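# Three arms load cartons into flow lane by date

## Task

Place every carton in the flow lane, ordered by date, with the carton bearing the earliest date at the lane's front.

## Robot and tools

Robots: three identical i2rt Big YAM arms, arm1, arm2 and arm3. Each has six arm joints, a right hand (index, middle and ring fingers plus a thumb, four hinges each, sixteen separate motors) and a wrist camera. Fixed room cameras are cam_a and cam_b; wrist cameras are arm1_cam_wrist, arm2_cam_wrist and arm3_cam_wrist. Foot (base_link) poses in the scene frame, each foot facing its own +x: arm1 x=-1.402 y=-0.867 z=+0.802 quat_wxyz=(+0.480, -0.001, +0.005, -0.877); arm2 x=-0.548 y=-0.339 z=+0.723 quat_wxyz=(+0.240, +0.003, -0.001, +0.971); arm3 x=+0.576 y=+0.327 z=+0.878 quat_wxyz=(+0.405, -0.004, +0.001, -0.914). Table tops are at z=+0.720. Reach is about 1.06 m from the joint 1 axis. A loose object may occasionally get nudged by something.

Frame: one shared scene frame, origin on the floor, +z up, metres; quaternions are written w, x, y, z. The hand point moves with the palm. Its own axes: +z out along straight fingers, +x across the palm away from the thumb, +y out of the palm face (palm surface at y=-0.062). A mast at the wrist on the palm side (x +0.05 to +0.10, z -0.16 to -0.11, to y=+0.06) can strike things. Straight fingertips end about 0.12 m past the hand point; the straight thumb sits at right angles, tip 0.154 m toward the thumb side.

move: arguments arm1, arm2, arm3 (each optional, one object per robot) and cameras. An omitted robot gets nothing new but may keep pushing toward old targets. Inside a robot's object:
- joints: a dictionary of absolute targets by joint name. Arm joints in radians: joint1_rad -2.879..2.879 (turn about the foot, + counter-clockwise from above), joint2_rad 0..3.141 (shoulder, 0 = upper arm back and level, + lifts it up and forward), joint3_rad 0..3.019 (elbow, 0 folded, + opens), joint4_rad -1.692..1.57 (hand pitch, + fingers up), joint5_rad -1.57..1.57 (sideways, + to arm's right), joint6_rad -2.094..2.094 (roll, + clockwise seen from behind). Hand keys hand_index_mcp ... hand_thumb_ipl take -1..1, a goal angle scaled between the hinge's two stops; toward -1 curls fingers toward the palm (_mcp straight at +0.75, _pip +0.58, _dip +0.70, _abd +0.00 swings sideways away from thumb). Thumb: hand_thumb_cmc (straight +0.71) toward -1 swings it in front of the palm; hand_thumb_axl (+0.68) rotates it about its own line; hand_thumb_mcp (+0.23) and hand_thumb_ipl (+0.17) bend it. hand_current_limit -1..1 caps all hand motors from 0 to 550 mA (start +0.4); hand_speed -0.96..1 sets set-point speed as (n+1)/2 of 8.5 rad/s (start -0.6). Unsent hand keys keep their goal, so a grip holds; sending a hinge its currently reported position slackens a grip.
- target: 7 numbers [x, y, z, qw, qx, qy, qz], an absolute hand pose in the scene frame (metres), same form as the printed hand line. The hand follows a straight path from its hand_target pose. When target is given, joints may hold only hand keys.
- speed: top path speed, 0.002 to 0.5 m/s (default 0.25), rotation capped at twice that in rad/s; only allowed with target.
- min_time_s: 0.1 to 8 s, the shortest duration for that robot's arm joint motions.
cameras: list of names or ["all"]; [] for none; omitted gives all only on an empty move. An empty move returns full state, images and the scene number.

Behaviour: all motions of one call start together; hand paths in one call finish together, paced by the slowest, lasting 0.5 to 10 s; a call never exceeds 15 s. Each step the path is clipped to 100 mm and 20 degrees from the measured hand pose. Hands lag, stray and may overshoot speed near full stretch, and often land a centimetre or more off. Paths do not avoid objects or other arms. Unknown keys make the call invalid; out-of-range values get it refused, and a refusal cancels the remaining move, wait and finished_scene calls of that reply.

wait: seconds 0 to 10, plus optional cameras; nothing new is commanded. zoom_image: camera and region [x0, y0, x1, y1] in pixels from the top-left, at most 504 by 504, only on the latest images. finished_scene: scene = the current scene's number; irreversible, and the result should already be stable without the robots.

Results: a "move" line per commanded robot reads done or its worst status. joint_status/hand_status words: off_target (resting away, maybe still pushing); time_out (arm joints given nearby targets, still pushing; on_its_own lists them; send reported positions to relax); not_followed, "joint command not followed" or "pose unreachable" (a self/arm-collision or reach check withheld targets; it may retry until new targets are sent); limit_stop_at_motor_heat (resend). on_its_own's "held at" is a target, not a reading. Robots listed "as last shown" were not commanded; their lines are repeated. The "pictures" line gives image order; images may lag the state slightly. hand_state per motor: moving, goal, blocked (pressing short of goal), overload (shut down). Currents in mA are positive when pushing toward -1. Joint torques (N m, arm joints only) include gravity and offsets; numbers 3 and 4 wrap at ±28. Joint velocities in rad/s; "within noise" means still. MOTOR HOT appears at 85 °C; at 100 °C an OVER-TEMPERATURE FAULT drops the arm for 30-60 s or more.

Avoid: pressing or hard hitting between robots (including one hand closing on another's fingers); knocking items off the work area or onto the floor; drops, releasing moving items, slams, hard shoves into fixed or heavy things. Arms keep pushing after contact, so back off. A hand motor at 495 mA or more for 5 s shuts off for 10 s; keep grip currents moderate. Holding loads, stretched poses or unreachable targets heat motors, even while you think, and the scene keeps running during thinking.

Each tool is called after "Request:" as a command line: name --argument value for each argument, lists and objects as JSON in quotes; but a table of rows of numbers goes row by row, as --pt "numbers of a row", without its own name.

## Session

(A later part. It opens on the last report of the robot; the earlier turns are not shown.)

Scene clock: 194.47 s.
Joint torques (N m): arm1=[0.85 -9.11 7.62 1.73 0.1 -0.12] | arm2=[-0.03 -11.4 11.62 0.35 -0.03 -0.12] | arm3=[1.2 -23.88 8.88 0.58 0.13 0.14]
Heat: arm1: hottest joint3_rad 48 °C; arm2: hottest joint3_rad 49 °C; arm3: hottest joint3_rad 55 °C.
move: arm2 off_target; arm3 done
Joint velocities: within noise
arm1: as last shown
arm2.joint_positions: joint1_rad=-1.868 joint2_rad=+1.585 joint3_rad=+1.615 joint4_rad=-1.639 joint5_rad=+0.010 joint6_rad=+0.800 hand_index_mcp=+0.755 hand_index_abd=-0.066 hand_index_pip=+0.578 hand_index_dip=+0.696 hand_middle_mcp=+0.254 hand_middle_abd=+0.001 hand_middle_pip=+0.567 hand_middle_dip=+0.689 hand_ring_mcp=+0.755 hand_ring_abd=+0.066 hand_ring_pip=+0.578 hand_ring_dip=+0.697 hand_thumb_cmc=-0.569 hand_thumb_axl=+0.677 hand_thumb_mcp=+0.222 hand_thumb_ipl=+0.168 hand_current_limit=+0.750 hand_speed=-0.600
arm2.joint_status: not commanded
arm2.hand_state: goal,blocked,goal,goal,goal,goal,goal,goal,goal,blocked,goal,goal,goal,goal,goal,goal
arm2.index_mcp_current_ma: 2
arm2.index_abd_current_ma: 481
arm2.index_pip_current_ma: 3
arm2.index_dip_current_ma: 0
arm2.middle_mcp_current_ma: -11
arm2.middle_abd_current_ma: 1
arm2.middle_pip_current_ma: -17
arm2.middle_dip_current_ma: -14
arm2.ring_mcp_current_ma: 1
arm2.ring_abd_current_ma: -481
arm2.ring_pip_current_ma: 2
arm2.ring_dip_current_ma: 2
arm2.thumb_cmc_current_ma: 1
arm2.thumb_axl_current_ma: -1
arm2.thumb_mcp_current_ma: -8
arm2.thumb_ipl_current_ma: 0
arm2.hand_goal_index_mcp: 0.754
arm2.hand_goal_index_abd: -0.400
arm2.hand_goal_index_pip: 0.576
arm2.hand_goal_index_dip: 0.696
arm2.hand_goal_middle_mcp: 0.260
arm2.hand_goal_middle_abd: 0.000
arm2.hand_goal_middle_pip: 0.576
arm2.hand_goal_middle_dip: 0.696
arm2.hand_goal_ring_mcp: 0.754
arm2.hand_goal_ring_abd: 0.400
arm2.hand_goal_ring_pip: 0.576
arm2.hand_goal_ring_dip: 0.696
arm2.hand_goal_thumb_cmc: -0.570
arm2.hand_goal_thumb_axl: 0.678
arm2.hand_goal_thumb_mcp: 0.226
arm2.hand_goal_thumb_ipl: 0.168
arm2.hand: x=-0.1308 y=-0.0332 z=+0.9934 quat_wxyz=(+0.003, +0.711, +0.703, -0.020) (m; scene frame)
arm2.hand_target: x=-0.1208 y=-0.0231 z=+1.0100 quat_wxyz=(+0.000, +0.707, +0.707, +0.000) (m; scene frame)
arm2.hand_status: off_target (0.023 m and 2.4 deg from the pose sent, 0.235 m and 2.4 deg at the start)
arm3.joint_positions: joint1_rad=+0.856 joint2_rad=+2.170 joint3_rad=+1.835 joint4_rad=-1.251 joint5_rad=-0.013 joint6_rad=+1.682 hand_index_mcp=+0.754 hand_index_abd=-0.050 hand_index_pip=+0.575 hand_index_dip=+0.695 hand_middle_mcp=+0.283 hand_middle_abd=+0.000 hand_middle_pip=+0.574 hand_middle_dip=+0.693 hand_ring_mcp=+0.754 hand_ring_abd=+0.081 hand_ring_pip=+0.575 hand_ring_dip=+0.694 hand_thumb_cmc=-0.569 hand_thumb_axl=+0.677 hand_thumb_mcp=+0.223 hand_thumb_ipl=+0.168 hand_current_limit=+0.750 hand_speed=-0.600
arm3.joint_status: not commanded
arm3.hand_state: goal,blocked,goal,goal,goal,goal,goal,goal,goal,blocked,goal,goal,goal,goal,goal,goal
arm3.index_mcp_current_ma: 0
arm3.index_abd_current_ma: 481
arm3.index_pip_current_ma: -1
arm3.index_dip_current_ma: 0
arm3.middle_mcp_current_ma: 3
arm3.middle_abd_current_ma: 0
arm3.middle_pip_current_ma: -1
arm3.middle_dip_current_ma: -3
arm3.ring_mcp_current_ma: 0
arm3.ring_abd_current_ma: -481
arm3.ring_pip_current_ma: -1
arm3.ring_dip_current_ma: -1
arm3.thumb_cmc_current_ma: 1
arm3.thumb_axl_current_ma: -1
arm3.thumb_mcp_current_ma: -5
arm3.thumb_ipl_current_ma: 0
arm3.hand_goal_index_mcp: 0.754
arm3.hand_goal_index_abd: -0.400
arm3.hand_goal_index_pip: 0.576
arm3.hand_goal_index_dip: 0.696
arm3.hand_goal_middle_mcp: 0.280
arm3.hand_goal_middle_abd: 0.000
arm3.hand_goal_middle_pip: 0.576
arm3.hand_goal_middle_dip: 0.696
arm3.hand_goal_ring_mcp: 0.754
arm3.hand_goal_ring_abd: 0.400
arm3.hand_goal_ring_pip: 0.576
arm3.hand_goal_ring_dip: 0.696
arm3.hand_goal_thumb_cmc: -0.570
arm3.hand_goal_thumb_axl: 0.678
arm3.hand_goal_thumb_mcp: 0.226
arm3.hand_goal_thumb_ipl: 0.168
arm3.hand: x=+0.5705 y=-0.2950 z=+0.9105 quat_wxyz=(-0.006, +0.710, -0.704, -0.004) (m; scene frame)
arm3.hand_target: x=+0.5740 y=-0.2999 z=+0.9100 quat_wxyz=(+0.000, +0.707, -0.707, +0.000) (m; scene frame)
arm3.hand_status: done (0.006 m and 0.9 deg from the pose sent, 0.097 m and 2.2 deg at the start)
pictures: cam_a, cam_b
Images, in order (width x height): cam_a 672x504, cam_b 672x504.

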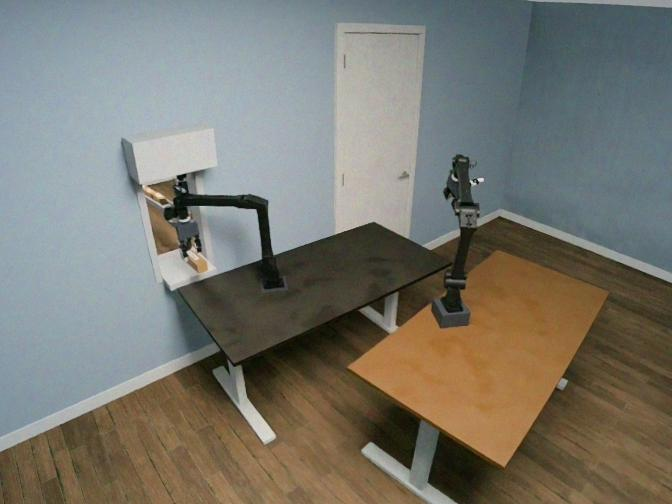

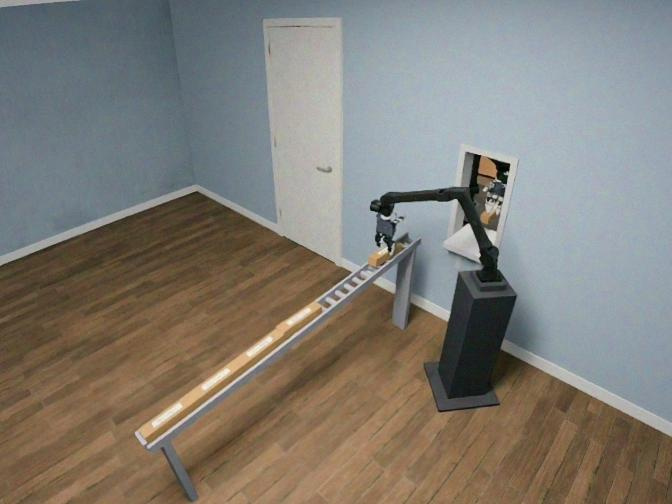

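Request:
move --arm3 '{"target":[0.576,-0.312,0.882,0,-0.7071,0.7071,0],"speed":0.08}' --arm2 '{"target":[-0.03,-0.018,1.0,0,0.7071,0.7071,0],"speed":0.2}'

Request:
move --arm3 '{"target":[0.584,-0.322,0.873,0.0308,0.7064,-0.7064,-0.0308],"speed":0.08}' --arm2 '{"target":[0.076,-0.013,0.995,0,0.7071,0.7071,0],"speed":0.15}' --cameras '["cam_b","cam_a"]'

Request:
zoom_image --camera "cam_b" --region '[355, 200, 445, 290]'

Request:
zoom_image --camera "cam_a" --region '[130, 170, 240, 300]'

Request:
zoom_image --camera "cam_b" --region '[440, 130, 560, 280]'

Scene clock: 196.57 s.
Joint torques (N m): arm1=[-0.15 -9.11 7.68 1.78 0.12 -0.07] | arm2=[0.15 -14.27 11.69 -0.02 0.06 -0.13] | arm3=[1.14 -22.3 10.97 0.68 -0.12 0.12]
Heat: arm1: hottest joint3_rad 48 °C; arm2: hottest joint3_rad 50 °C; arm3: hottest joint3_rad 54 °C.
move: arm2 off_target; arm3 off_target
Joint velocities: within noise
arm1: as last shown
arm2.joint_positions: joint1_rad=-1.981 joint2_rad=+1.780 joint3_rad=+1.842 joint4_rad=-1.661 joint5_rad=+0.008 joint6_rad=+0.689 hand_index_mcp=+0.755 hand_index_abd=-0.066 hand_index_pip=+0.578 hand_index_dip=+0.696 hand_middle_mcp=+0.254 hand_middle_abd=+0.001 hand_middle_pip=+0.568 hand_middle_dip=+0.689 hand_ring_mcp=+0.754 hand_ring_abd=+0.066 hand_ring_pip=+0.578 hand_ring_dip=+0.697 hand_thumb_cmc=-0.569 hand_thumb_axl=+0.677 hand_thumb_mcp=+0.222 hand_thumb_ipl=+0.168 hand_current_limit=+0.750 hand_speed=-0.600
arm2.joint_status: not commanded
arm2.hand_state: goal,blocked,goal,goal,goal,goal,goal,goal,goal,blocked,goal,goal,goal,goal,goal,goal
arm2.index_mcp_current_ma: 1
arm2.index_abd_current_ma: 481
arm2.index_pip_current_ma: 3
arm2.index_dip_current_ma: 0
arm2.middle_mcp_current_ma: -11
arm2.middle_abd_current_ma: 1
arm2.middle_pip_current_ma: -16
arm2.middle_dip_current_ma: -14
arm2.ring_mcp_current_ma: 0
arm2.ring_abd_current_ma: -481
arm2.ring_pip_current_ma: 2
arm2.ring_dip_current_ma: 2
arm2.thumb_cmc_current_ma: 1
arm2.thumb_axl_current_ma: -1
arm2.thumb_mcp_current_ma: -8
arm2.thumb_ipl_current_ma: 0
arm2.hand_goal_index_mcp: 0.754
arm2.hand_goal_index_abd: -0.400
arm2.hand_goal_index_pip: 0.576
arm2.hand_goal_index_dip: 0.696
arm2.hand_goal_middle_mcp: 0.260
arm2.hand_goal_middle_abd: 0.000
arm2.hand_goal_middle_pip: 0.576
arm2.hand_goal_middle_dip: 0.696
arm2.hand_goal_ring_mcp: 0.754
arm2.hand_goal_ring_abd: 0.400
arm2.hand_goal_ring_pip: 0.576
arm2.hand_goal_ring_dip: 0.696
arm2.hand_goal_thumb_cmc: -0.570
arm2.hand_goal_thumb_axl: 0.678
arm2.hand_goal_thumb_mcp: 0.226
arm2.hand_goal_thumb_ipl: 0.168
arm2.hand: x=-0.0384 y=-0.0263 z=+0.9831 quat_wxyz=(+0.000, +0.711, +0.703, -0.016) (m; scene frame)
arm2.hand_target: x=-0.0307 y=-0.0184 z=+0.9999 quat_wxyz=(+0.000, +0.707, +0.707, +0.001) (m; scene frame)
arm2.hand_status: off_target (0.021 m and 1.9 deg from the pose sent, 0.102 m and 2.4 deg at the start)
arm3.joint_positions: joint1_rad=+0.858 joint2_rad=+2.207 joint3_rad=+1.835 joint4_rad=-1.222 joint5_rad=-0.006 joint6_rad=+1.685 hand_index_mcp=+0.740 hand_index_abd=-0.050 hand_index_pip=+0.569 hand_index_dip=+0.694 hand_middle_mcp=+0.267 hand_middle_abd=+0.002 hand_middle_pip=+0.567 hand_middle_dip=+0.693 hand_ring_mcp=+0.741 hand_ring_abd=+0.081 hand_ring_pip=+0.570 hand_ring_dip=+0.694 hand_thumb_cmc=-0.569 hand_thumb_axl=+0.677 hand_thumb_mcp=+0.223 hand_thumb_ipl=+0.168 hand_current_limit=+0.750 hand_speed=-0.600
arm3.joint_status: not commanded
arm3.hand_state: goal,blocked,goal,goal,goal,goal,goal,goal,goal,blocked,goal,goal,goal,goal,goal,goal
arm3.index_mcp_current_ma: -28
arm3.index_abd_current_ma: 481
arm3.index_pip_current_ma: -9
arm3.index_dip_current_ma: -2
arm3.middle_mcp_current_ma: -26
arm3.middle_abd_current_ma: 2
arm3.middle_pip_current_ma: -14
arm3.middle_dip_current_ma: -3
arm3.ring_mcp_current_ma: -26
arm3.ring_abd_current_ma: -481
arm3.ring_pip_current_ma: -9
arm3.ring_dip_current_ma: -2
arm3.thumb_cmc_current_ma: 1
arm3.thumb_axl_current_ma: -1
arm3.thumb_mcp_current_ma: -5
arm3.thumb_ipl_current_ma: 0
arm3.hand_goal_index_mcp: 0.754
arm3.hand_goal_index_abd: -0.400
arm3.hand_goal_index_pip: 0.576
arm3.hand_goal_index_dip: 0.696
arm3.hand_goal_middle_mcp: 0.280
arm3.hand_goal_middle_abd: 0.000
arm3.hand_goal_middle_pip: 0.576
arm3.hand_goal_middle_dip: 0.696
arm3.hand_goal_ring_mcp: 0.754
arm3.hand_goal_ring_abd: 0.400
arm3.hand_goal_ring_pip: 0.576
arm3.hand_goal_ring_dip: 0.696
arm3.hand_goal_thumb_cmc: -0.570
arm3.hand_goal_thumb_axl: 0.678
arm3.hand_goal_thumb_mcp: 0.226
arm3.hand_goal_thumb_ipl: 0.168
arm3.hand: x=+0.5709 y=-0.2981 z=+0.8881 quat_wxyz=(-0.006, +0.710, -0.705, -0.009) (m; scene frame)
arm3.hand_target: x=+0.5761 y=-0.3114 z=+0.8821 quat_wxyz=(+0.000, +0.707, -0.707, +0.000) (m; scene frame)
arm3.hand_status: off_target (0.016 m and 1.3 deg from the pose sent, 0.034 m and 0.9 deg at the start)
pictures: none

Scene clock: 198.17 s.
Joint torques (N m): arm1=[0.26 -9.7 7.65 1.68 0.17 -0.04] | arm2=[-0.03 -17.14 11.85 0.24 0.23 -0.12] | arm3=[1.32 -20.72 11.56 0.68 0.4 0.12]
Heat: arm1: hottest joint3_rad 48 °C; arm2: hottest joint3_rad 50 °C; arm3: hottest joint3_rad 54 °C.
move: arm2 off_target; arm3 off_target
Joint velocities: within noise
arm1: as last shown
arm2.joint_positions: joint1_rad=-2.073 joint2_rad=+2.011 joint3_rad=+2.166 joint4_rad=-1.690 joint5_rad=+0.010 joint6_rad=+0.587 hand_index_mcp=+0.755 hand_index_abd=-0.066 hand_index_pip=+0.578 hand_index_dip=+0.696 hand_middle_mcp=+0.254 hand_middle_abd=+0.001 hand_middle_pip=+0.568 hand_middle_dip=+0.689 hand_ring_mcp=+0.754 hand_ring_abd=+0.066 hand_ring_pip=+0.578 hand_ring_dip=+0.697 hand_thumb_cmc=-0.569 hand_thumb_axl=+0.677 hand_thumb_mcp=+0.222 hand_thumb_ipl=+0.168 hand_current_limit=+0.750 hand_speed=-0.600
arm2.joint_status: not commanded
arm2.hand_state: goal,blocked,goal,goal,goal,goal,goal,goal,goal,blocked,goal,goal,goal,goal,goal,goal
arm2.index_mcp_current_ma: 1
arm2.index_abd_current_ma: 481
arm2.index_pip_current_ma: 3
arm2.index_dip_current_ma: 0
arm2.middle_mcp_current_ma: -10
arm2.middle_abd_current_ma: 1
arm2.middle_pip_current_ma: -16
arm2.middle_dip_current_ma: -14
arm2.ring_mcp_current_ma: 0
arm2.ring_abd_current_ma: -481
arm2.ring_pip_current_ma: 2
arm2.ring_dip_current_ma: 2
arm2.thumb_cmc_current_ma: 1
arm2.thumb_axl_current_ma: -1
arm2.thumb_mcp_current_ma: -8
arm2.thumb_ipl_current_ma: 0
arm2.hand_goal_index_mcp: 0.754
arm2.hand_goal_index_abd: -0.400
arm2.hand_goal_index_pip: 0.576
arm2.hand_goal_index_dip: 0.696
arm2.hand_goal_middle_mcp: 0.260
arm2.hand_goal_middle_abd: 0.000
arm2.hand_goal_middle_pip: 0.576
arm2.hand_goal_middle_dip: 0.696
arm2.hand_goal_ring_mcp: 0.754
arm2.hand_goal_ring_abd: 0.400
arm2.hand_goal_ring_pip: 0.576
arm2.hand_goal_ring_dip: 0.696
arm2.hand_goal_thumb_cmc: -0.570
arm2.hand_goal_thumb_axl: 0.678
arm2.hand_goal_thumb_mcp: 0.226
arm2.hand_goal_thumb_ipl: 0.168
arm2.hand: x=+0.0662 y=-0.0169 z=+0.9795 quat_wxyz=(+0.006, +0.708, +0.706, +0.016) (m; scene frame)
arm2.hand_target: x=+0.0750 y=-0.0137 z=+0.9946 quat_wxyz=(+0.010, +0.705, +0.709, +0.030) (m; scene frame)
arm2.hand_status: off_target (0.019 m and 1.9 deg from the pose sent, 0.116 m and 1.9 deg at the start; a joint's target at an end of its range on 37 of 48 steps)
arm3.joint_positions: joint1_rad=+0.887 joint2_rad=+2.236 joint3_rad=+1.881 joint4_rad=-1.232 joint5_rad=+0.070 joint6_rad=+1.716 hand_index_mcp=+0.748 hand_index_abd=-0.050 hand_index_pip=+0.573 hand_index_dip=+0.694 hand_middle_mcp=+0.283 hand_middle_abd=+0.002 hand_middle_pip=+0.574 hand_middle_dip=+0.693 hand_ring_mcp=+0.761 hand_ring_abd=+0.085 hand_ring_pip=+0.579 hand_ring_dip=+0.697 hand_thumb_cmc=-0.569 hand_thumb_axl=+0.677 hand_thumb_mcp=+0.223 hand_thumb_ipl=+0.168 hand_current_limit=+0.750 hand_speed=-0.600
arm3.joint_status: not commanded
arm3.hand_state: goal,blocked,goal,goal,goal,goal,goal,goal,goal,blocked,goal,goal,goal,goal,goal,goal
arm3.index_mcp_current_ma: -9
arm3.index_abd_current_ma: 481
arm3.index_pip_current_ma: -3
arm3.index_dip_current_ma: -2
arm3.middle_mcp_current_ma: 3
arm3.middle_abd_current_ma: 2
arm3.middle_pip_current_ma: -1
arm3.middle_dip_current_ma: -3
arm3.ring_mcp_current_ma: 12
arm3.ring_abd_current_ma: -481
arm3.ring_pip_current_ma: 4
arm3.ring_dip_current_ma: 1
arm3.thumb_cmc_current_ma: 1
arm3.thumb_axl_current_ma: -1
arm3.thumb_mcp_current_ma: -5
arm3.thumb_ipl_current_ma: 0
arm3.hand_goal_index_mcp: 0.754
arm3.hand_goal_index_abd: -0.400
arm3.hand_goal_index_pip: 0.576
arm3.hand_goal_index_dip: 0.696
arm3.hand_goal_middle_mcp: 0.280
arm3.hand_goal_middle_abd: 0.000
arm3.hand_goal_middle_pip: 0.576
arm3.hand_goal_middle_dip: 0.696
arm3.hand_goal_ring_mcp: 0.754
arm3.hand_goal_ring_abd: 0.400
arm3.hand_goal_ring_pip: 0.576
arm3.hand_goal_ring_dip: 0.696
arm3.hand_goal_thumb_cmc: -0.570
arm3.hand_goal_thumb_axl: 0.678
arm3.hand_goal_thumb_mcp: 0.226
arm3.hand_goal_thumb_ipl: 0.168
arm3.hand: x=+0.5790 y=-0.3085 z=+0.8918 quat_wxyz=(+0.027, +0.709, -0.704, -0.029) (m; scene frame)
arm3.hand_target: x=+0.5840 y=-0.3206 z=+0.8732 quat_wxyz=(+0.031, +0.707, -0.706, -0.030) (m; scene frame)
arm3.hand_status: off_target (0.024 m and 0.6 deg from the pose sent, 0.031 m and 4.9 deg at the start)
pictures: cam_a, cam_b
Images, in order (width x height): cam_a 672x504, cam_b 672x504.

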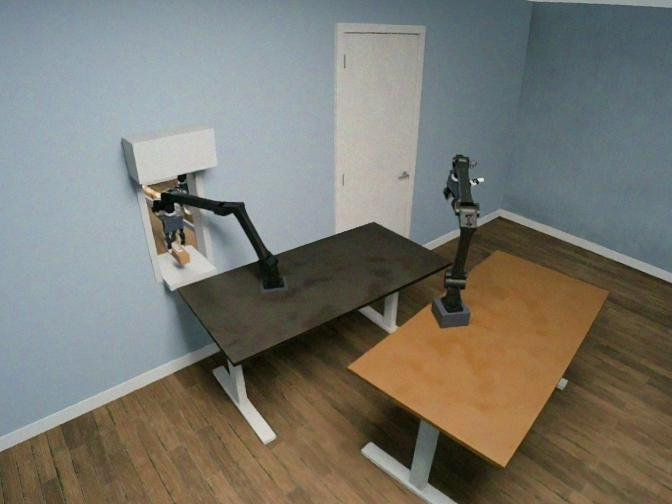

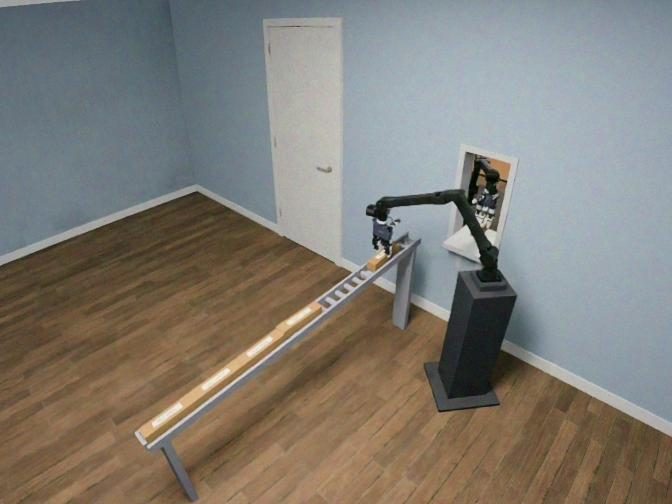

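Scaled by 5.600 from the camera's 672x504 image, which has a finer 960x720 frame.

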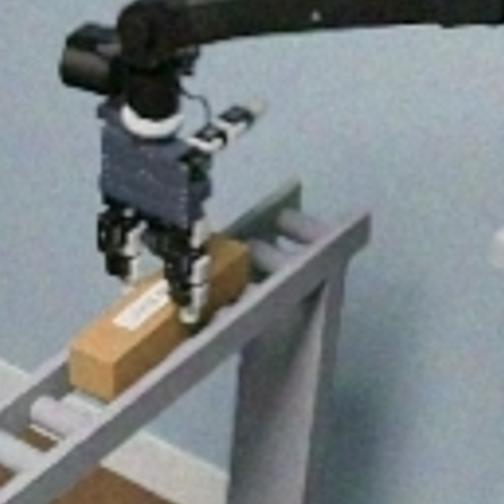

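Scaled by 3.877 from the camera's 672x504 image, which has a finer 960x720 frame.

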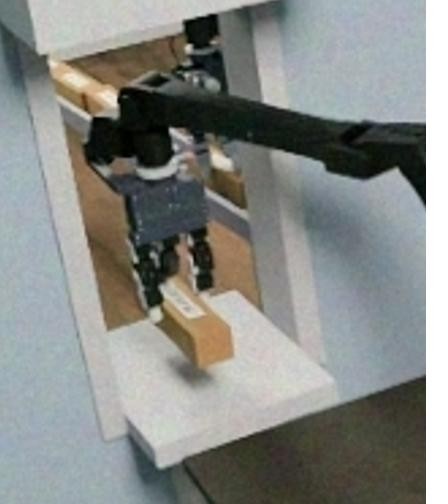

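Scaled by 3.360 from the camera's 672x504 image, which has a finer 960x720 frame.

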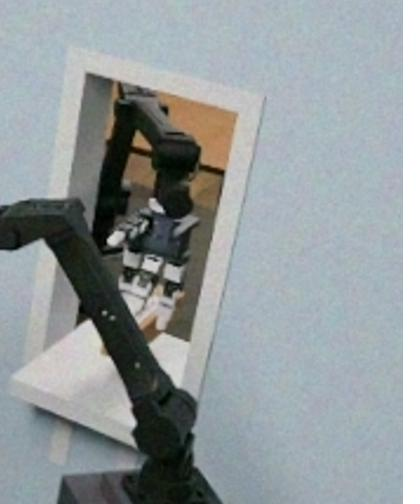

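Request:
move --arm3 '{"target":[0.582,-0.316,0.888,0.0308,0.7064,-0.7064,-0.0308],"speed":0.08,"joints":{"hand_middle_mcp":0.1}}' --arm2 '{"target":[0.076,-0.016,0.905,0,0.7071,0.7071,0],"speed":0.12}'

Request:
move --arm3 '{"joints":{"hand_index_abd":0.1,"hand_ring_abd":-0.1}}' --arm2 '{"target":[0.072,-0.016,0.88,0,0.7071,0.7071,0],"speed":0.1}' --cameras '["cam_b"]'

Request:
zoom_image --camera "cam_b" --region '[355, 150, 540, 290]'

Scene clock: 200.07 s.
Joint torques (N m): arm1=[0.32 -9.11 7.65 1.8 0.16 -0.11] | arm2=[-1.03 -17.38 8.2 1.05 -0.07 -0.09] | arm3=[1.03 -23.3 10.52 0.08 0.37 0.11]
Heat: arm1: hottest joint3_rad 48 °C; arm2: hottest joint3_rad 50 °C; arm3: hottest joint3_rad 54 °C.
move: arm2 done; arm3 done
Joint velocities: within noise
arm1.joint_positions: joint1_rad=+1.304 joint2_rad=+1.311 joint3_rad=+1.704 joint4_rad=-1.430 joint5_rad=-0.001 joint6_rad=+1.087 hand_index_mcp=+0.754 hand_index_abd=+0.102 hand_index_pip=+0.578 hand_index_dip=+0.698 hand_middle_mcp=+0.112 hand_middle_abd=-0.001 hand_middle_pip=+0.575 hand_middle_dip=+0.694 hand_ring_mcp=+0.754 hand_ring_abd=-0.096 hand_ring_pip=+0.577 hand_ring_dip=+0.696 hand_thumb_cmc=-0.568 hand_thumb_axl=+0.677 hand_thumb_mcp=+0.222 hand_thumb_ipl=+0.168 hand_current_limit=+0.750 hand_speed=-0.600
arm1.joint_status: not commanded
arm1.hand_state: goal,goal,goal,goal,goal,goal,goal,goal,goal,goal,goal,goal,goal,goal,goal,goal
arm1.index_mcp_current_ma: 0
arm1.index_abd_current_ma: 0
arm1.index_pip_current_ma: 0
arm1.index_dip_current_ma: 0
arm1.middle_mcp_current_ma: 5
arm1.middle_abd_current_ma: 0
arm1.middle_pip_current_ma: 0
arm1.middle_dip_current_ma: 0
arm1.ring_mcp_current_ma: 0
arm1.ring_abd_current_ma: 0
arm1.ring_pip_current_ma: 0
arm1.ring_dip_current_ma: 0
arm1.thumb_cmc_current_ma: 0
arm1.thumb_axl_current_ma: 0
arm1.thumb_mcp_current_ma: -1
arm1.thumb_ipl_current_ma: 0
arm1.hand_goal_index_mcp: 0.754
arm1.hand_goal_index_abd: 0.100
arm1.hand_goal_index_pip: 0.576
arm1.hand_goal_index_dip: 0.696
arm1.hand_goal_middle_mcp: 0.100
arm1.hand_goal_middle_abd: 0.000
arm1.hand_goal_middle_pip: 0.576
arm1.hand_goal_middle_dip: 0.696
arm1.hand_goal_ring_mcp: 0.754
arm1.hand_goal_ring_abd: -0.100
arm1.hand_goal_ring_pip: 0.576
arm1.hand_goal_ring_dip: 0.696
arm1.hand_goal_thumb_cmc: -0.570
arm1.hand_goal_thumb_axl: 0.678
arm1.hand_goal_thumb_mcp: 0.226
arm1.hand_goal_thumb_ipl: 0.168
arm1.hand: x=-1.1373 y=-1.2889 z=+1.2539 quat_wxyz=(+0.158, +0.951, -0.169, +0.205) (m; scene frame)
arm1.hand_target: x=-1.1401 y=-1.2892 z=+1.2589 quat_wxyz=(+0.164, +0.947, -0.173, +0.213) (m; scene frame)
arm1.hand_status: not commanded
arm2.joint_positions: joint1_rad=-2.074 joint2_rad=+2.038 joint3_rad=+2.031 joint4_rad=-1.569 joint5_rad=+0.008 joint6_rad=+0.585 hand_index_mcp=+0.752 hand_index_abd=-0.066 hand_index_pip=+0.576 hand_index_dip=+0.696 hand_middle_mcp=+0.251 hand_middle_abd=+0.000 hand_middle_pip=+0.567 hand_middle_dip=+0.689 hand_ring_mcp=+0.752 hand_ring_abd=+0.066 hand_ring_pip=+0.575 hand_ring_dip=+0.697 hand_thumb_cmc=-0.569 hand_thumb_axl=+0.677 hand_thumb_mcp=+0.222 hand_thumb_ipl=+0.168 hand_current_limit=+0.750 hand_speed=-0.600
arm2.joint_status: not commanded
arm2.hand_state: goal,blocked,goal,goal,goal,goal,goal,goal,goal,blocked,goal,goal,goal,goal,goal,goal
arm2.index_mcp_current_ma: -3
arm2.index_abd_current_ma: 481
arm2.index_pip_current_ma: 0
arm2.index_dip_current_ma: 0
arm2.middle_mcp_current_ma: -19
arm2.middle_abd_current_ma: 0
arm2.middle_pip_current_ma: -16
arm2.middle_dip_current_ma: -14
arm2.ring_mcp_current_ma: -4
arm2.ring_abd_current_ma: -481
arm2.ring_pip_current_ma: -1
arm2.ring_dip_current_ma: 1
arm2.thumb_cmc_current_ma: 1
arm2.thumb_axl_current_ma: -1
arm2.thumb_mcp_current_ma: -8
arm2.thumb_ipl_current_ma: 0
arm2.hand_goal_index_mcp: 0.754
arm2.hand_goal_index_abd: -0.400
arm2.hand_goal_index_pip: 0.576
arm2.hand_goal_index_dip: 0.696
arm2.hand_goal_middle_mcp: 0.260
arm2.hand_goal_middle_abd: 0.000
arm2.hand_goal_middle_pip: 0.576
arm2.hand_goal_middle_dip: 0.696
arm2.hand_goal_ring_mcp: 0.754
arm2.hand_goal_ring_abd: 0.400
arm2.hand_goal_ring_pip: 0.576
arm2.hand_goal_ring_dip: 0.696
arm2.hand_goal_thumb_cmc: -0.570
arm2.hand_goal_thumb_axl: 0.678
arm2.hand_goal_thumb_mcp: 0.226
arm2.hand_goal_thumb_ipl: 0.168
arm2.hand: x=+0.0682 y=-0.0153 z=+0.9085 quat_wxyz=(+0.001, +0.708, +0.706, -0.005) (m; scene frame)
arm2.hand_target: x=+0.0760 y=-0.0162 z=+0.9052 quat_wxyz=(+0.000, +0.707, +0.707, +0.000) (m; scene frame)
arm2.hand_status: done (0.009 m and 0.6 deg from the pose sent, 0.075 m and 1.9 deg at the start)
arm3.joint_positions: joint1_rad=+0.887 joint2_rad=+2.236 joint3_rad=+1.881 joint4_rad=-1.233 joint5_rad=+0.071 joint6_rad=+1.716 hand_index_mcp=+0.748 hand_index_abd=-0.050 hand_index_pip=+0.573 hand_index_dip=+0.694 hand_middle_mcp=+0.116 hand_middle_abd=+0.002 hand_middle_pip=+0.575 hand_middle_dip=+0.693 hand_ring_mcp=+0.762 hand_ring_abd=+0.085 hand_ring_pip=+0.580 hand_ring_dip=+0.697 hand_thumb_cmc=-0.569 hand_thumb_axl=+0.677 hand_thumb_mcp=+0.223 hand_thumb_ipl=+0.168 hand_current_limit=+0.750 hand_speed=-0.600
arm3.joint_status: all done
arm3.hand_state: goal,blocked,goal,goal,goal,goal,goal,goal,goal,blocked,goal,goal,goal,goal,goal,goal
arm3.index_mcp_current_ma: -9
arm3.index_abd_current_ma: 481
arm3.index_pip_current_ma: -3
arm3.index_dip_current_ma: -2
arm3.middle_mcp_current_ma: 33
arm3.middle_abd_current_ma: 2
arm3.middle_pip_current_ma: -1
arm3.middle_dip_current_ma: -3
arm3.ring_mcp_current_ma: 13
arm3.ring_abd_current_ma: -481
arm3.ring_pip_current_ma: 4
arm3.ring_dip_current_ma: 1
arm3.thumb_cmc_current_ma: 1
arm3.thumb_axl_current_ma: -1
arm3.thumb_mcp_current_ma: -5
arm3.thumb_ipl_current_ma: 0
arm3.hand_goal_index_mcp: 0.754
arm3.hand_goal_index_abd: -0.400
arm3.hand_goal_index_pip: 0.576
arm3.hand_goal_index_dip: 0.696
arm3.hand_goal_middle_mcp: 0.100
arm3.hand_goal_middle_abd: 0.000
arm3.hand_goal_middle_pip: 0.576
arm3.hand_goal_middle_dip: 0.696
arm3.hand_goal_ring_mcp: 0.754
arm3.hand_goal_ring_abd: 0.400
arm3.hand_goal_ring_pip: 0.576
arm3.hand_goal_ring_dip: 0.696
arm3.hand_goal_thumb_cmc: -0.570
arm3.hand_goal_thumb_axl: 0.678
arm3.hand_goal_thumb_mcp: 0.226
arm3.hand_goal_thumb_ipl: 0.168
arm3.hand: x=+0.5788 y=-0.3082 z=+0.8919 quat_wxyz=(+0.027, +0.709, -0.704, -0.030) (m; scene frame)
arm3.hand_target: x=+0.5820 y=-0.3156 z=+0.8880 quat_wxyz=(+0.031, +0.707, -0.706, -0.030) (m; scene frame)
arm3.hand_status: done (0.009 m and 0.6 deg from the pose sent, 0.009 m and 0.6 deg at the start)
pictures: none

Scene clock: 201.10 s.
Joint torques (N m): arm1=[0.91 -9.23 7.75 1.7 0.1 -0.1] | arm2=[-0.73 -16.5 6.42 1.58 0.01 -0.1] | arm3=[1.03 -23.18 10.45 0.09 0.23 0.11]
Heat: arm1: hottest joint3_rad 48 °C; arm2: hottest joint3_rad 50 °C; arm3: hottest joint3_rad 54 °C.
move: arm2 off_target; arm3 done
Joint velocities: within noise
arm1: as last shown
arm2.joint_positions: joint1_rad=-2.074 joint2_rad=+2.020 joint3_rad=+1.980 joint4_rad=-1.511 joint5_rad=+0.008 joint6_rad=+0.585 hand_index_mcp=+0.752 hand_index_abd=-0.066 hand_index_pip=+0.574 hand_index_dip=+0.696 hand_middle_mcp=+0.249 hand_middle_abd=+0.002 hand_middle_pip=+0.566 hand_middle_dip=+0.689 hand_ring_mcp=+0.751 hand_ring_abd=+0.066 hand_ring_pip=+0.573 hand_ring_dip=+0.695 hand_thumb_cmc=-0.569 hand_thumb_axl=+0.677 hand_thumb_mcp=+0.222 hand_thumb_ipl=+0.168 hand_current_limit=+0.750 hand_speed=-0.600
arm2.joint_status: not commanded
arm2.hand_state: goal,blocked,goal,goal,goal,goal,goal,goal,goal,blocked,goal,goal,goal,goal,goal,goal
arm2.index_mcp_current_ma: -2
arm2.index_abd_current_ma: 481
arm2.index_pip_current_ma: -2
arm2.index_dip_current_ma: 0
arm2.middle_mcp_current_ma: -24
arm2.middle_abd_current_ma: 2
arm2.middle_pip_current_ma: -20
arm2.middle_dip_current_ma: -12
arm2.ring_mcp_current_ma: -5
arm2.ring_abd_current_ma: -481
arm2.ring_pip_current_ma: -4
arm2.ring_dip_current_ma: 0
arm2.thumb_cmc_current_ma: 1
arm2.thumb_axl_current_ma: -1
arm2.thumb_mcp_current_ma: -8
arm2.thumb_ipl_current_ma: 0
arm2.hand_goal_index_mcp: 0.754
arm2.hand_goal_index_abd: -0.400
arm2.hand_goal_index_pip: 0.576
arm2.hand_goal_index_dip: 0.696
arm2.hand_goal_middle_mcp: 0.260
arm2.hand_goal_middle_abd: 0.000
arm2.hand_goal_middle_pip: 0.576
arm2.hand_goal_middle_dip: 0.696
arm2.hand_goal_ring_mcp: 0.754
arm2.hand_goal_ring_abd: 0.400
arm2.hand_goal_ring_pip: 0.576
arm2.hand_goal_ring_dip: 0.696
arm2.hand_goal_thumb_cmc: -0.570
arm2.hand_goal_thumb_axl: 0.678
arm2.hand_goal_thumb_mcp: 0.226
arm2.hand_goal_thumb_ipl: 0.168
arm2.hand: x=+0.0685 y=-0.0151 z=+0.9014 quat_wxyz=(+0.003, +0.708, +0.706, +0.008) (m; scene frame)
arm2.hand_target: x=+0.0714 y=-0.0164 z=+0.8800 quat_wxyz=(+0.000, +0.707, +0.707, +0.000) (m; scene frame)
arm2.hand_status: off_target (0.022 m and 1.0 deg from the pose sent, 0.029 m and 0.6 deg at the start)
arm3.joint_positions: joint1_rad=+0.887 joint2_rad=+2.236 joint3_rad=+1.881 joint4_rad=-1.233 joint5_rad=+0.074 joint6_rad=+1.716 hand_index_mcp=+0.751 hand_index_abd=+0.096 hand_index_pip=+0.573 hand_index_dip=+0.694 hand_middle_mcp=+0.116 hand_middle_abd=+0.002 hand_middle_pip=+0.575 hand_middle_dip=+0.693 hand_ring_mcp=+0.756 hand_ring_abd=-0.096 hand_ring_pip=+0.579 hand_ring_dip=+0.697 hand_thumb_cmc=-0.569 hand_thumb_axl=+0.677 hand_thumb_mcp=+0.223 hand_thumb_ipl=+0.168 hand_current_limit=+0.750 hand_speed=-0.600
arm3.joint_status: all done
arm3.hand_state: goal,goal,goal,goal,goal,goal,goal,goal,goal,goal,goal,goal,goal,goal,goal,goal
arm3.index_mcp_current_ma: -4
arm3.index_abd_current_ma: -4
arm3.index_pip_current_ma: -3
arm3.index_dip_current_ma: -2
arm3.middle_mcp_current_ma: 33
arm3.middle_abd_current_ma: 2
arm3.middle_pip_current_ma: -1
arm3.middle_dip_current_ma: -3
arm3.ring_mcp_current_ma: 3
arm3.ring_abd_current_ma: 4
arm3.ring_pip_current_ma: 3
arm3.ring_dip_current_ma: 1
arm3.thumb_cmc_current_ma: 1
arm3.thumb_axl_current_ma: -1
arm3.thumb_mcp_current_ma: -5
arm3.thumb_ipl_current_ma: 0
arm3.hand_goal_index_mcp: 0.754
arm3.hand_goal_index_abd: 0.100
arm3.hand_goal_index_pip: 0.576
arm3.hand_goal_index_dip: 0.696
arm3.hand_goal_middle_mcp: 0.100
arm3.hand_goal_middle_abd: 0.000
arm3.hand_goal_middle_pip: 0.576
arm3.hand_goal_middle_dip: 0.696
arm3.hand_goal_ring_mcp: 0.754
arm3.hand_goal_ring_abd: -0.100
arm3.hand_goal_ring_pip: 0.576
arm3.hand_goal_ring_dip: 0.696
arm3.hand_goal_thumb_cmc: -0.570
arm3.hand_goal_thumb_axl: 0.678
arm3.hand_goal_thumb_mcp: 0.226
arm3.hand_goal_thumb_ipl: 0.168
arm3.hand: x=+0.5782 y=-0.3083 z=+0.8923 quat_wxyz=(+0.028, +0.709, -0.704, -0.031) (m; scene frame)
arm3.hand_target: x=+0.5820 y=-0.3156 z=+0.8881 quat_wxyz=(+0.031, +0.707, -0.706, -0.031) (m; scene frame)
arm3.hand_status: not commanded
pictures: cam_b
Images, in order (width x height): cam_b 672x504.

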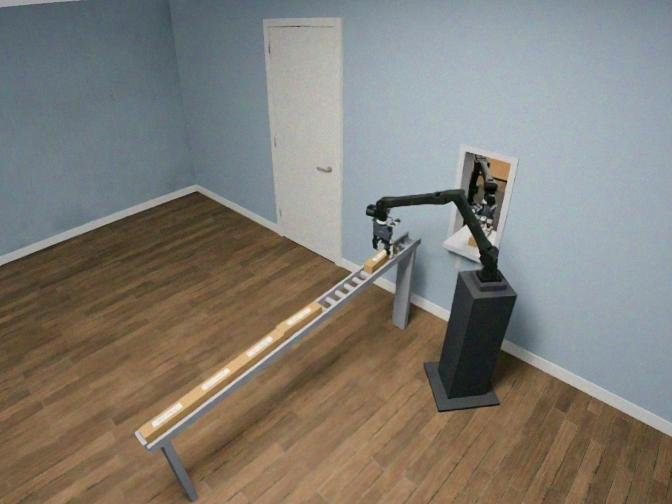

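Scaled by 2.724 from the camera's 672x504 image, which has a finer 960x720 frame.

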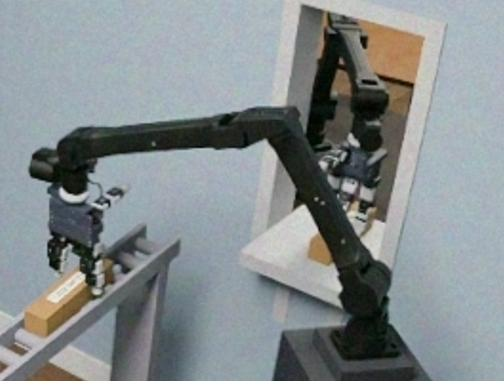

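Request:
move --arm3 '{"target":[0.56,-0.32,1.02,0,-0.7071,0.7071,0],"speed":0.2}' --arm2 '{"target":[0.07,-0.017,0.892,0,0.7071,0.7071,0],"speed":0.1,"joints":{"hand_middle_mcp":0.1}}'

Request:
move --arm3 '{"target":[0.285,0.0285,1.10,0,-0.7071,0.7071,0],"speed":0.35}' --arm2 '{"joints":{"hand_index_abd":0.1,"hand_ring_abd":-0.1}}'

Request:
move --arm2 '{"target":[0.066,-0.017,1.02,0,0.7071,0.7071,0],"speed":0.2}' --cameras '["cam_b"]'

Request:
zoom_image --camera "cam_b" --region '[355, 150, 540, 290]'

Scene clock: 203.10 s.
Joint torques (N m): arm1=[0.62 -9.05 7.56 1.92 0.14 -0.09] | arm2=[-0.67 -17.14 7.72 0.49 0 -0.11] | arm3=[-0.03 -24.29 12 -0.13 -0.15 -0.12]
Heat: arm1: hottest joint3_rad 48 °C; arm2: hottest joint3_rad 49 °C; arm3: hottest joint3_rad 54 °C.
move: arm2 done; arm3 off_target
Joint velocities: within noise
arm1: as last shown
arm2.joint_positions: joint1_rad=-2.074 joint2_rad=+2.020 joint3_rad=+1.979 joint4_rad=-1.509 joint5_rad=+0.008 joint6_rad=+0.585 hand_index_mcp=+0.755 hand_index_abd=-0.066 hand_index_pip=+0.576 hand_index_dip=+0.696 hand_middle_mcp=+0.116 hand_middle_abd=+0.002 hand_middle_pip=+0.575 hand_middle_dip=+0.693 hand_ring_mcp=+0.754 hand_ring_abd=+0.066 hand_ring_pip=+0.575 hand_ring_dip=+0.695 hand_thumb_cmc=-0.569 hand_thumb_axl=+0.677 hand_thumb_mcp=+0.222 hand_thumb_ipl=+0.168 hand_current_limit=+0.750 hand_speed=-0.600
arm2.joint_status: all done
arm2.hand_state: goal,blocked,goal,goal,goal,goal,goal,goal,goal,blocked,goal,goal,goal,goal,goal,goal
arm2.index_mcp_current_ma: 2
arm2.index_abd_current_ma: 481
arm2.index_pip_current_ma: 0
arm2.index_dip_current_ma: 0
arm2.middle_mcp_current_ma: 38
arm2.middle_abd_current_ma: 2
arm2.middle_pip_current_ma: -1
arm2.middle_dip_current_ma: -4
arm2.ring_mcp_current_ma: 0
arm2.ring_abd_current_ma: -481
arm2.ring_pip_current_ma: 0
arm2.ring_dip_current_ma: 0
arm2.thumb_cmc_current_ma: 1
arm2.thumb_axl_current_ma: -1
arm2.thumb_mcp_current_ma: -8
arm2.thumb_ipl_current_ma: 0
arm2.hand_goal_index_mcp: 0.754
arm2.hand_goal_index_abd: -0.400
arm2.hand_goal_index_pip: 0.576
arm2.hand_goal_index_dip: 0.696
arm2.hand_goal_middle_mcp: 0.100
arm2.hand_goal_middle_abd: 0.000
arm2.hand_goal_middle_pip: 0.576
arm2.hand_goal_middle_dip: 0.696
arm2.hand_goal_ring_mcp: 0.754
arm2.hand_goal_ring_abd: 0.400
arm2.hand_goal_ring_pip: 0.576
arm2.hand_goal_ring_dip: 0.696
arm2.hand_goal_thumb_cmc: -0.570
arm2.hand_goal_thumb_axl: 0.678
arm2.hand_goal_thumb_mcp: 0.226
arm2.hand_goal_thumb_ipl: 0.168
arm2.hand: x=+0.0688 y=-0.0149 z=+0.9019 quat_wxyz=(+0.003, +0.708, +0.706, +0.009) (m; scene frame)
arm2.hand_target: x=+0.0698 y=-0.0170 z=+0.8921 quat_wxyz=(+0.000, +0.707, +0.707, +0.000) (m; scene frame)
arm2.hand_status: done (0.010 m and 1.1 deg from the pose sent, 0.010 m and 1.0 deg at the start)
arm3.joint_positions: joint1_rad=+0.842 joint2_rad=+2.161 joint3_rad=+2.080 joint4_rad=-1.519 joint5_rad=-0.004 joint6_rad=+1.683 hand_index_mcp=+0.751 hand_index_abd=+0.096 hand_index_pip=+0.573 hand_index_dip=+0.694 hand_middle_mcp=+0.114 hand_middle_abd=+0.002 hand_middle_pip=+0.575 hand_middle_dip=+0.693 hand_ring_mcp=+0.755 hand_ring_abd=-0.102 hand_ring_pip=+0.578 hand_ring_dip=+0.697 hand_thumb_cmc=-0.569 hand_thumb_axl=+0.677 hand_thumb_mcp=+0.223 hand_thumb_ipl=+0.168 hand_current_limit=+0.750 hand_speed=-0.600
arm3.joint_status: not commanded
arm3.hand_state: goal,goal,goal,goal,goal,goal,goal,goal,goal,goal,goal,goal,goal,goal,goal,goal
arm3.index_mcp_current_ma: -4
arm3.index_abd_current_ma: -4
arm3.index_pip_current_ma: -3
arm3.index_dip_current_ma: -2
arm3.middle_mcp_current_ma: 28
arm3.middle_abd_current_ma: 2
arm3.middle_pip_current_ma: -1
arm3.middle_dip_current_ma: -3
arm3.ring_mcp_current_ma: 1
arm3.ring_abd_current_ma: -2
arm3.ring_pip_current_ma: 2
arm3.ring_dip_current_ma: 1
arm3.thumb_cmc_current_ma: 1
arm3.thumb_axl_current_ma: -1
arm3.thumb_mcp_current_ma: -5
arm3.thumb_ipl_current_ma: 0
arm3.hand_goal_index_mcp: 0.754
arm3.hand_goal_index_abd: 0.100
arm3.hand_goal_index_pip: 0.576
arm3.hand_goal_index_dip: 0.696
arm3.hand_goal_middle_mcp: 0.100
arm3.hand_goal_middle_abd: 0.000
arm3.hand_goal_middle_pip: 0.576
arm3.hand_goal_middle_dip: 0.696
arm3.hand_goal_ring_mcp: 0.754
arm3.hand_goal_ring_abd: -0.100
arm3.hand_goal_ring_pip: 0.576
arm3.hand_goal_ring_dip: 0.696
arm3.hand_goal_thumb_cmc: -0.570
arm3.hand_goal_thumb_axl: 0.678
arm3.hand_goal_thumb_mcp: 0.226
arm3.hand_goal_thumb_ipl: 0.168
arm3.hand: x=+0.5631 y=-0.3083 z=+1.0089 quat_wxyz=(-0.007, +0.705, -0.709, -0.012) (m; scene frame)
arm3.hand_target: x=+0.5598 y=-0.3193 z=+1.0201 quat_wxyz=(+0.001, +0.707, -0.707, +0.000) (m; scene frame)
arm3.hand_status: off_target (0.016 m and 1.7 deg from the pose sent, 0.130 m and 4.8 deg at the start)
pictures: none

Scene clock: 205.53 s.
Joint torques (N m): arm1=[0.56 -8.59 7.65 1.84 0.11 -0.06] | arm2=[-0.09 -17.2 8.09 0.44 0.05 -0.07] | arm3=[-0.03 -12.1 8.65 0.08 -0.19 -0.14]
Heat: arm1: hottest joint3_rad 48 °C; arm2: hottest joint3_rad 50 °C; arm3: hottest joint3_rad 54 °C.
move: arm2 done; arm3 done
Joint velocities: within noise
arm1: as last shown
arm2.joint_positions: joint1_rad=-2.074 joint2_rad=+2.020 joint3_rad=+1.976 joint4_rad=-1.509 joint5_rad=+0.007 joint6_rad=+0.585 hand_index_mcp=+0.754 hand_index_abd=+0.096 hand_index_pip=+0.576 hand_index_dip=+0.696 hand_middle_mcp=+0.114 hand_middle_abd=+0.002 hand_middle_pip=+0.575 hand_middle_dip=+0.693 hand_ring_mcp=+0.754 hand_ring_abd=-0.095 hand_ring_pip=+0.575 hand_ring_dip=+0.695 hand_thumb_cmc=-0.569 hand_thumb_axl=+0.677 hand_thumb_mcp=+0.222 hand_thumb_ipl=+0.168 hand_current_limit=+0.750 hand_speed=-0.600
arm2.joint_status: all done
arm2.hand_state: goal,goal,goal,goal,goal,goal,goal,goal,goal,goal,goal,goal,goal,goal,goal,goal
arm2.index_mcp_current_ma: 0
arm2.index_abd_current_ma: -6
arm2.index_pip_current_ma: 0
arm2.index_dip_current_ma: 0
arm2.middle_mcp_current_ma: 34
arm2.middle_abd_current_ma: 2
arm2.middle_pip_current_ma: -1
arm2.middle_dip_current_ma: -4
arm2.ring_mcp_current_ma: 0
arm2.ring_abd_current_ma: 6
arm2.ring_pip_current_ma: 0
arm2.ring_dip_current_ma: 0
arm2.thumb_cmc_current_ma: 1
arm2.thumb_axl_current_ma: -1
arm2.thumb_mcp_current_ma: -9
arm2.thumb_ipl_current_ma: 0
arm2.hand_goal_index_mcp: 0.754
arm2.hand_goal_index_abd: 0.100
arm2.hand_goal_index_pip: 0.576
arm2.hand_goal_index_dip: 0.696
arm2.hand_goal_middle_mcp: 0.100
arm2.hand_goal_middle_abd: 0.000
arm2.hand_goal_middle_pip: 0.576
arm2.hand_goal_middle_dip: 0.696
arm2.hand_goal_ring_mcp: 0.754
arm2.hand_goal_ring_abd: -0.100
arm2.hand_goal_ring_pip: 0.576
arm2.hand_goal_ring_dip: 0.696
arm2.hand_goal_thumb_cmc: -0.570
arm2.hand_goal_thumb_axl: 0.678
arm2.hand_goal_thumb_mcp: 0.226
arm2.hand_goal_thumb_ipl: 0.168
arm2.hand: x=+0.0679 y=-0.0153 z=+0.9004 quat_wxyz=(+0.003, +0.708, +0.706, +0.007) (m; scene frame)
arm2.hand_target: x=+0.0698 y=-0.0170 z=+0.8922 quat_wxyz=(+0.000, +0.707, +0.707, +0.000) (m; scene frame)
arm2.hand_status: not commanded
arm3.joint_positions: joint1_rad=+0.172 joint2_rad=+1.357 joint3_rad=+1.224 joint4_rad=-1.443 joint5_rad=-0.001 joint6_rad=+1.009 hand_index_mcp=+0.751 hand_index_abd=+0.096 hand_index_pip=+0.573 hand_index_dip=+0.694 hand_middle_mcp=+0.114 hand_middle_abd=+0.002 hand_middle_pip=+0.575 hand_middle_dip=+0.693 hand_ring_mcp=+0.754 hand_ring_abd=-0.102 hand_ring_pip=+0.578 hand_ring_dip=+0.697 hand_thumb_cmc=-0.569 hand_thumb_axl=+0.677 hand_thumb_mcp=+0.223 hand_thumb_ipl=+0.168 hand_current_limit=+0.750 hand_speed=-0.600
arm3.joint_status: not commanded
arm3.hand_state: goal,goal,goal,goal,goal,goal,goal,goal,goal,goal,goal,goal,goal,goal,goal,goal
arm3.index_mcp_current_ma: -3
arm3.index_abd_current_ma: -3
arm3.index_pip_current_ma: -3
arm3.index_dip_current_ma: -2
arm3.middle_mcp_current_ma: 27
arm3.middle_abd_current_ma: 1
arm3.middle_pip_current_ma: -1
arm3.middle_dip_current_ma: -3
arm3.ring_mcp_current_ma: 0
arm3.ring_abd_current_ma: -2
arm3.ring_pip_current_ma: 2
arm3.ring_dip_current_ma: 1
arm3.thumb_cmc_current_ma: 0
arm3.thumb_axl_current_ma: -1
arm3.thumb_mcp_current_ma: -6
arm3.thumb_ipl_current_ma: 0
arm3.hand_goal_index_mcp: 0.754
arm3.hand_goal_index_abd: 0.100
arm3.hand_goal_index_pip: 0.576
arm3.hand_goal_index_dip: 0.696
arm3.hand_goal_middle_mcp: 0.100
arm3.hand_goal_middle_abd: 0.000
arm3.hand_goal_middle_pip: 0.576
arm3.hand_goal_middle_dip: 0.696
arm3.hand_goal_ring_mcp: 0.754
arm3.hand_goal_ring_abd: -0.100
arm3.hand_goal_ring_pip: 0.576
arm3.hand_goal_ring_dip: 0.696
arm3.hand_goal_thumb_cmc: -0.570
arm3.hand_goal_thumb_axl: 0.678
arm3.hand_goal_thumb_mcp: 0.226
arm3.hand_goal_thumb_ipl: 0.168
arm3.hand: x=+0.2871 y=+0.0247 z=+1.0973 quat_wxyz=(+0.001, +0.706, -0.708, -0.002) (m; scene frame)
arm3.hand_target: x=+0.2851 y=+0.0285 z=+1.1000 quat_wxyz=(+0.000, +0.707, -0.707, +0.000) (m; scene frame)
arm3.hand_status: done (0.005 m and 0.3 deg from the pose sent, 0.446 m and 1.7 deg at the start)
pictures: none

Scene clock: 206.90 s.
Joint torques (N m): arm1=[0.44 -9.29 7.53 1.62 0.14 -0.08] | arm2=[-0.09 -18.26 10.96 0.18 0.31 -0.1] | arm3=[-0.15 -12.16 8.68 0.08 -0.2 -0.12]
Heat: arm1: hottest joint3_rad 48 °C; arm2: hottest joint3_rad 50 °C; arm3: hottest joint3_rad 54 °C.
move: arm2 off_target
Joint velocities: within noise
arm1, arm3: as last shown
arm2.joint_positions: joint1_rad=-2.074 joint2_rad=+1.987 joint3_rad=+2.161 joint4_rad=-1.689 joint5_rad=+0.011 joint6_rad=+0.585 hand_index_mcp=+0.754 hand_index_abd=+0.096 hand_index_pip=+0.576 hand_index_dip=+0.696 hand_middle_mcp=+0.114 hand_middle_abd=+0.002 hand_middle_pip=+0.575 hand_middle_dip=+0.693 hand_ring_mcp=+0.754 hand_ring_abd=-0.102 hand_ring_pip=+0.575 hand_ring_dip=+0.695 hand_thumb_cmc=-0.569 hand_thumb_axl=+0.677 hand_thumb_mcp=+0.222 hand_thumb_ipl=+0.168 hand_current_limit=+0.750 hand_speed=-0.600
arm2.joint_status: not commanded
arm2.hand_state: goal,goal,goal,goal,goal,goal,goal,goal,goal,goal,goal,goal,goal,goal,goal,goal
arm2.index_mcp_current_ma: 0
arm2.index_abd_current_ma: -6
arm2.index_pip_current_ma: 0
arm2.index_dip_current_ma: 0
arm2.middle_mcp_current_ma: 34
arm2.middle_abd_current_ma: 2
arm2.middle_pip_current_ma: -1
arm2.middle_dip_current_ma: -4
arm2.ring_mcp_current_ma: 0
arm2.ring_abd_current_ma: -2
arm2.ring_pip_current_ma: 0
arm2.ring_dip_current_ma: 0
arm2.thumb_cmc_current_ma: 1
arm2.thumb_axl_current_ma: -1
arm2.thumb_mcp_current_ma: -9
arm2.thumb_ipl_current_ma: 0
arm2.hand_goal_index_mcp: 0.754
arm2.hand_goal_index_abd: 0.100
arm2.hand_goal_index_pip: 0.576
arm2.hand_goal_index_dip: 0.696
arm2.hand_goal_middle_mcp: 0.100
arm2.hand_goal_middle_abd: 0.000
arm2.hand_goal_middle_pip: 0.576
arm2.hand_goal_middle_dip: 0.696
arm2.hand_goal_ring_mcp: 0.754
arm2.hand_goal_ring_abd: -0.100
arm2.hand_goal_ring_pip: 0.576
arm2.hand_goal_ring_dip: 0.696
arm2.hand_goal_thumb_cmc: -0.570
arm2.hand_goal_thumb_axl: 0.678
arm2.hand_goal_thumb_mcp: 0.226
arm2.hand_goal_thumb_ipl: 0.168
arm2.hand: x=+0.0633 y=-0.0198 z=+0.9930 quat_wxyz=(+0.008, +0.708, +0.706, +0.025) (m; scene frame)
arm2.hand_target: x=+0.0650 y=-0.0176 z=+1.0194 quat_wxyz=(+0.015, +0.704, +0.709, +0.045) (m; scene frame)
arm2.hand_status: off_target (0.027 m and 3.0 deg from the pose sent, 0.120 m and 0.9 deg at the start; a joint's target at an end of its range on 28 of 41 steps)
arm3.joint_positions: joint1_rad=+0.172 joint2_rad=+1.357 joint3_rad=+1.224 joint4_rad=-1.443 joint5_rad=-0.001 joint6_rad=+1.008 hand_index_mcp=+0.751 hand_index_abd=+0.096 hand_index_pip=+0.573 hand_index_dip=+0.694 hand_middle_mcp=+0.114 hand_middle_abd=+0.002 hand_middle_pip=+0.575 hand_middle_dip=+0.693 hand_ring_mcp=+0.754 hand_ring_abd=-0.102 hand_ring_pip=+0.578 hand_ring_dip=+0.697 hand_thumb_cmc=-0.569 hand_thumb_axl=+0.677 hand_thumb_mcp=+0.223 hand_thumb_ipl=+0.168 hand_current_limit=+0.750 hand_speed=-0.600
pictures: cam_b
Images, in order (width x height): cam_b 672x504.

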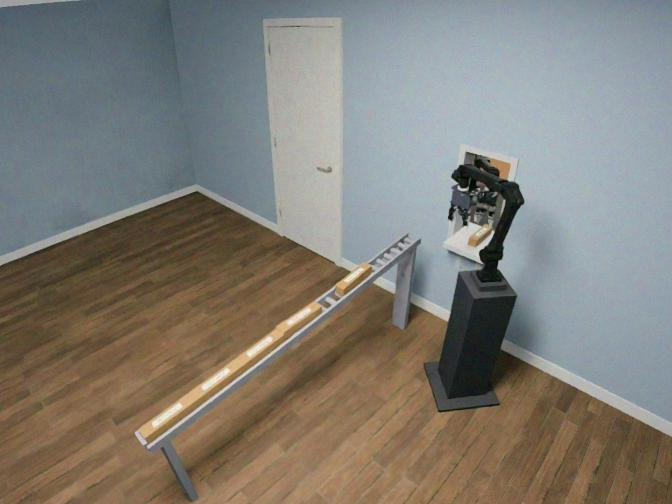

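Scaled by 2.724 from the camera's 672x504 image, which has a finer 960x720 frame.

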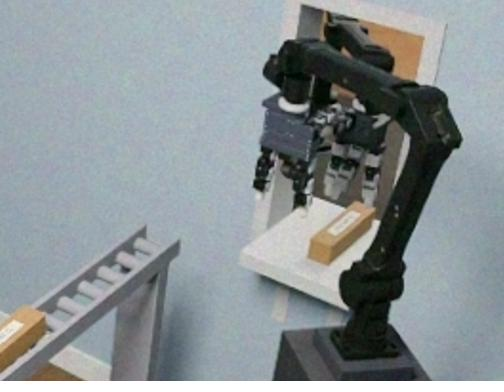

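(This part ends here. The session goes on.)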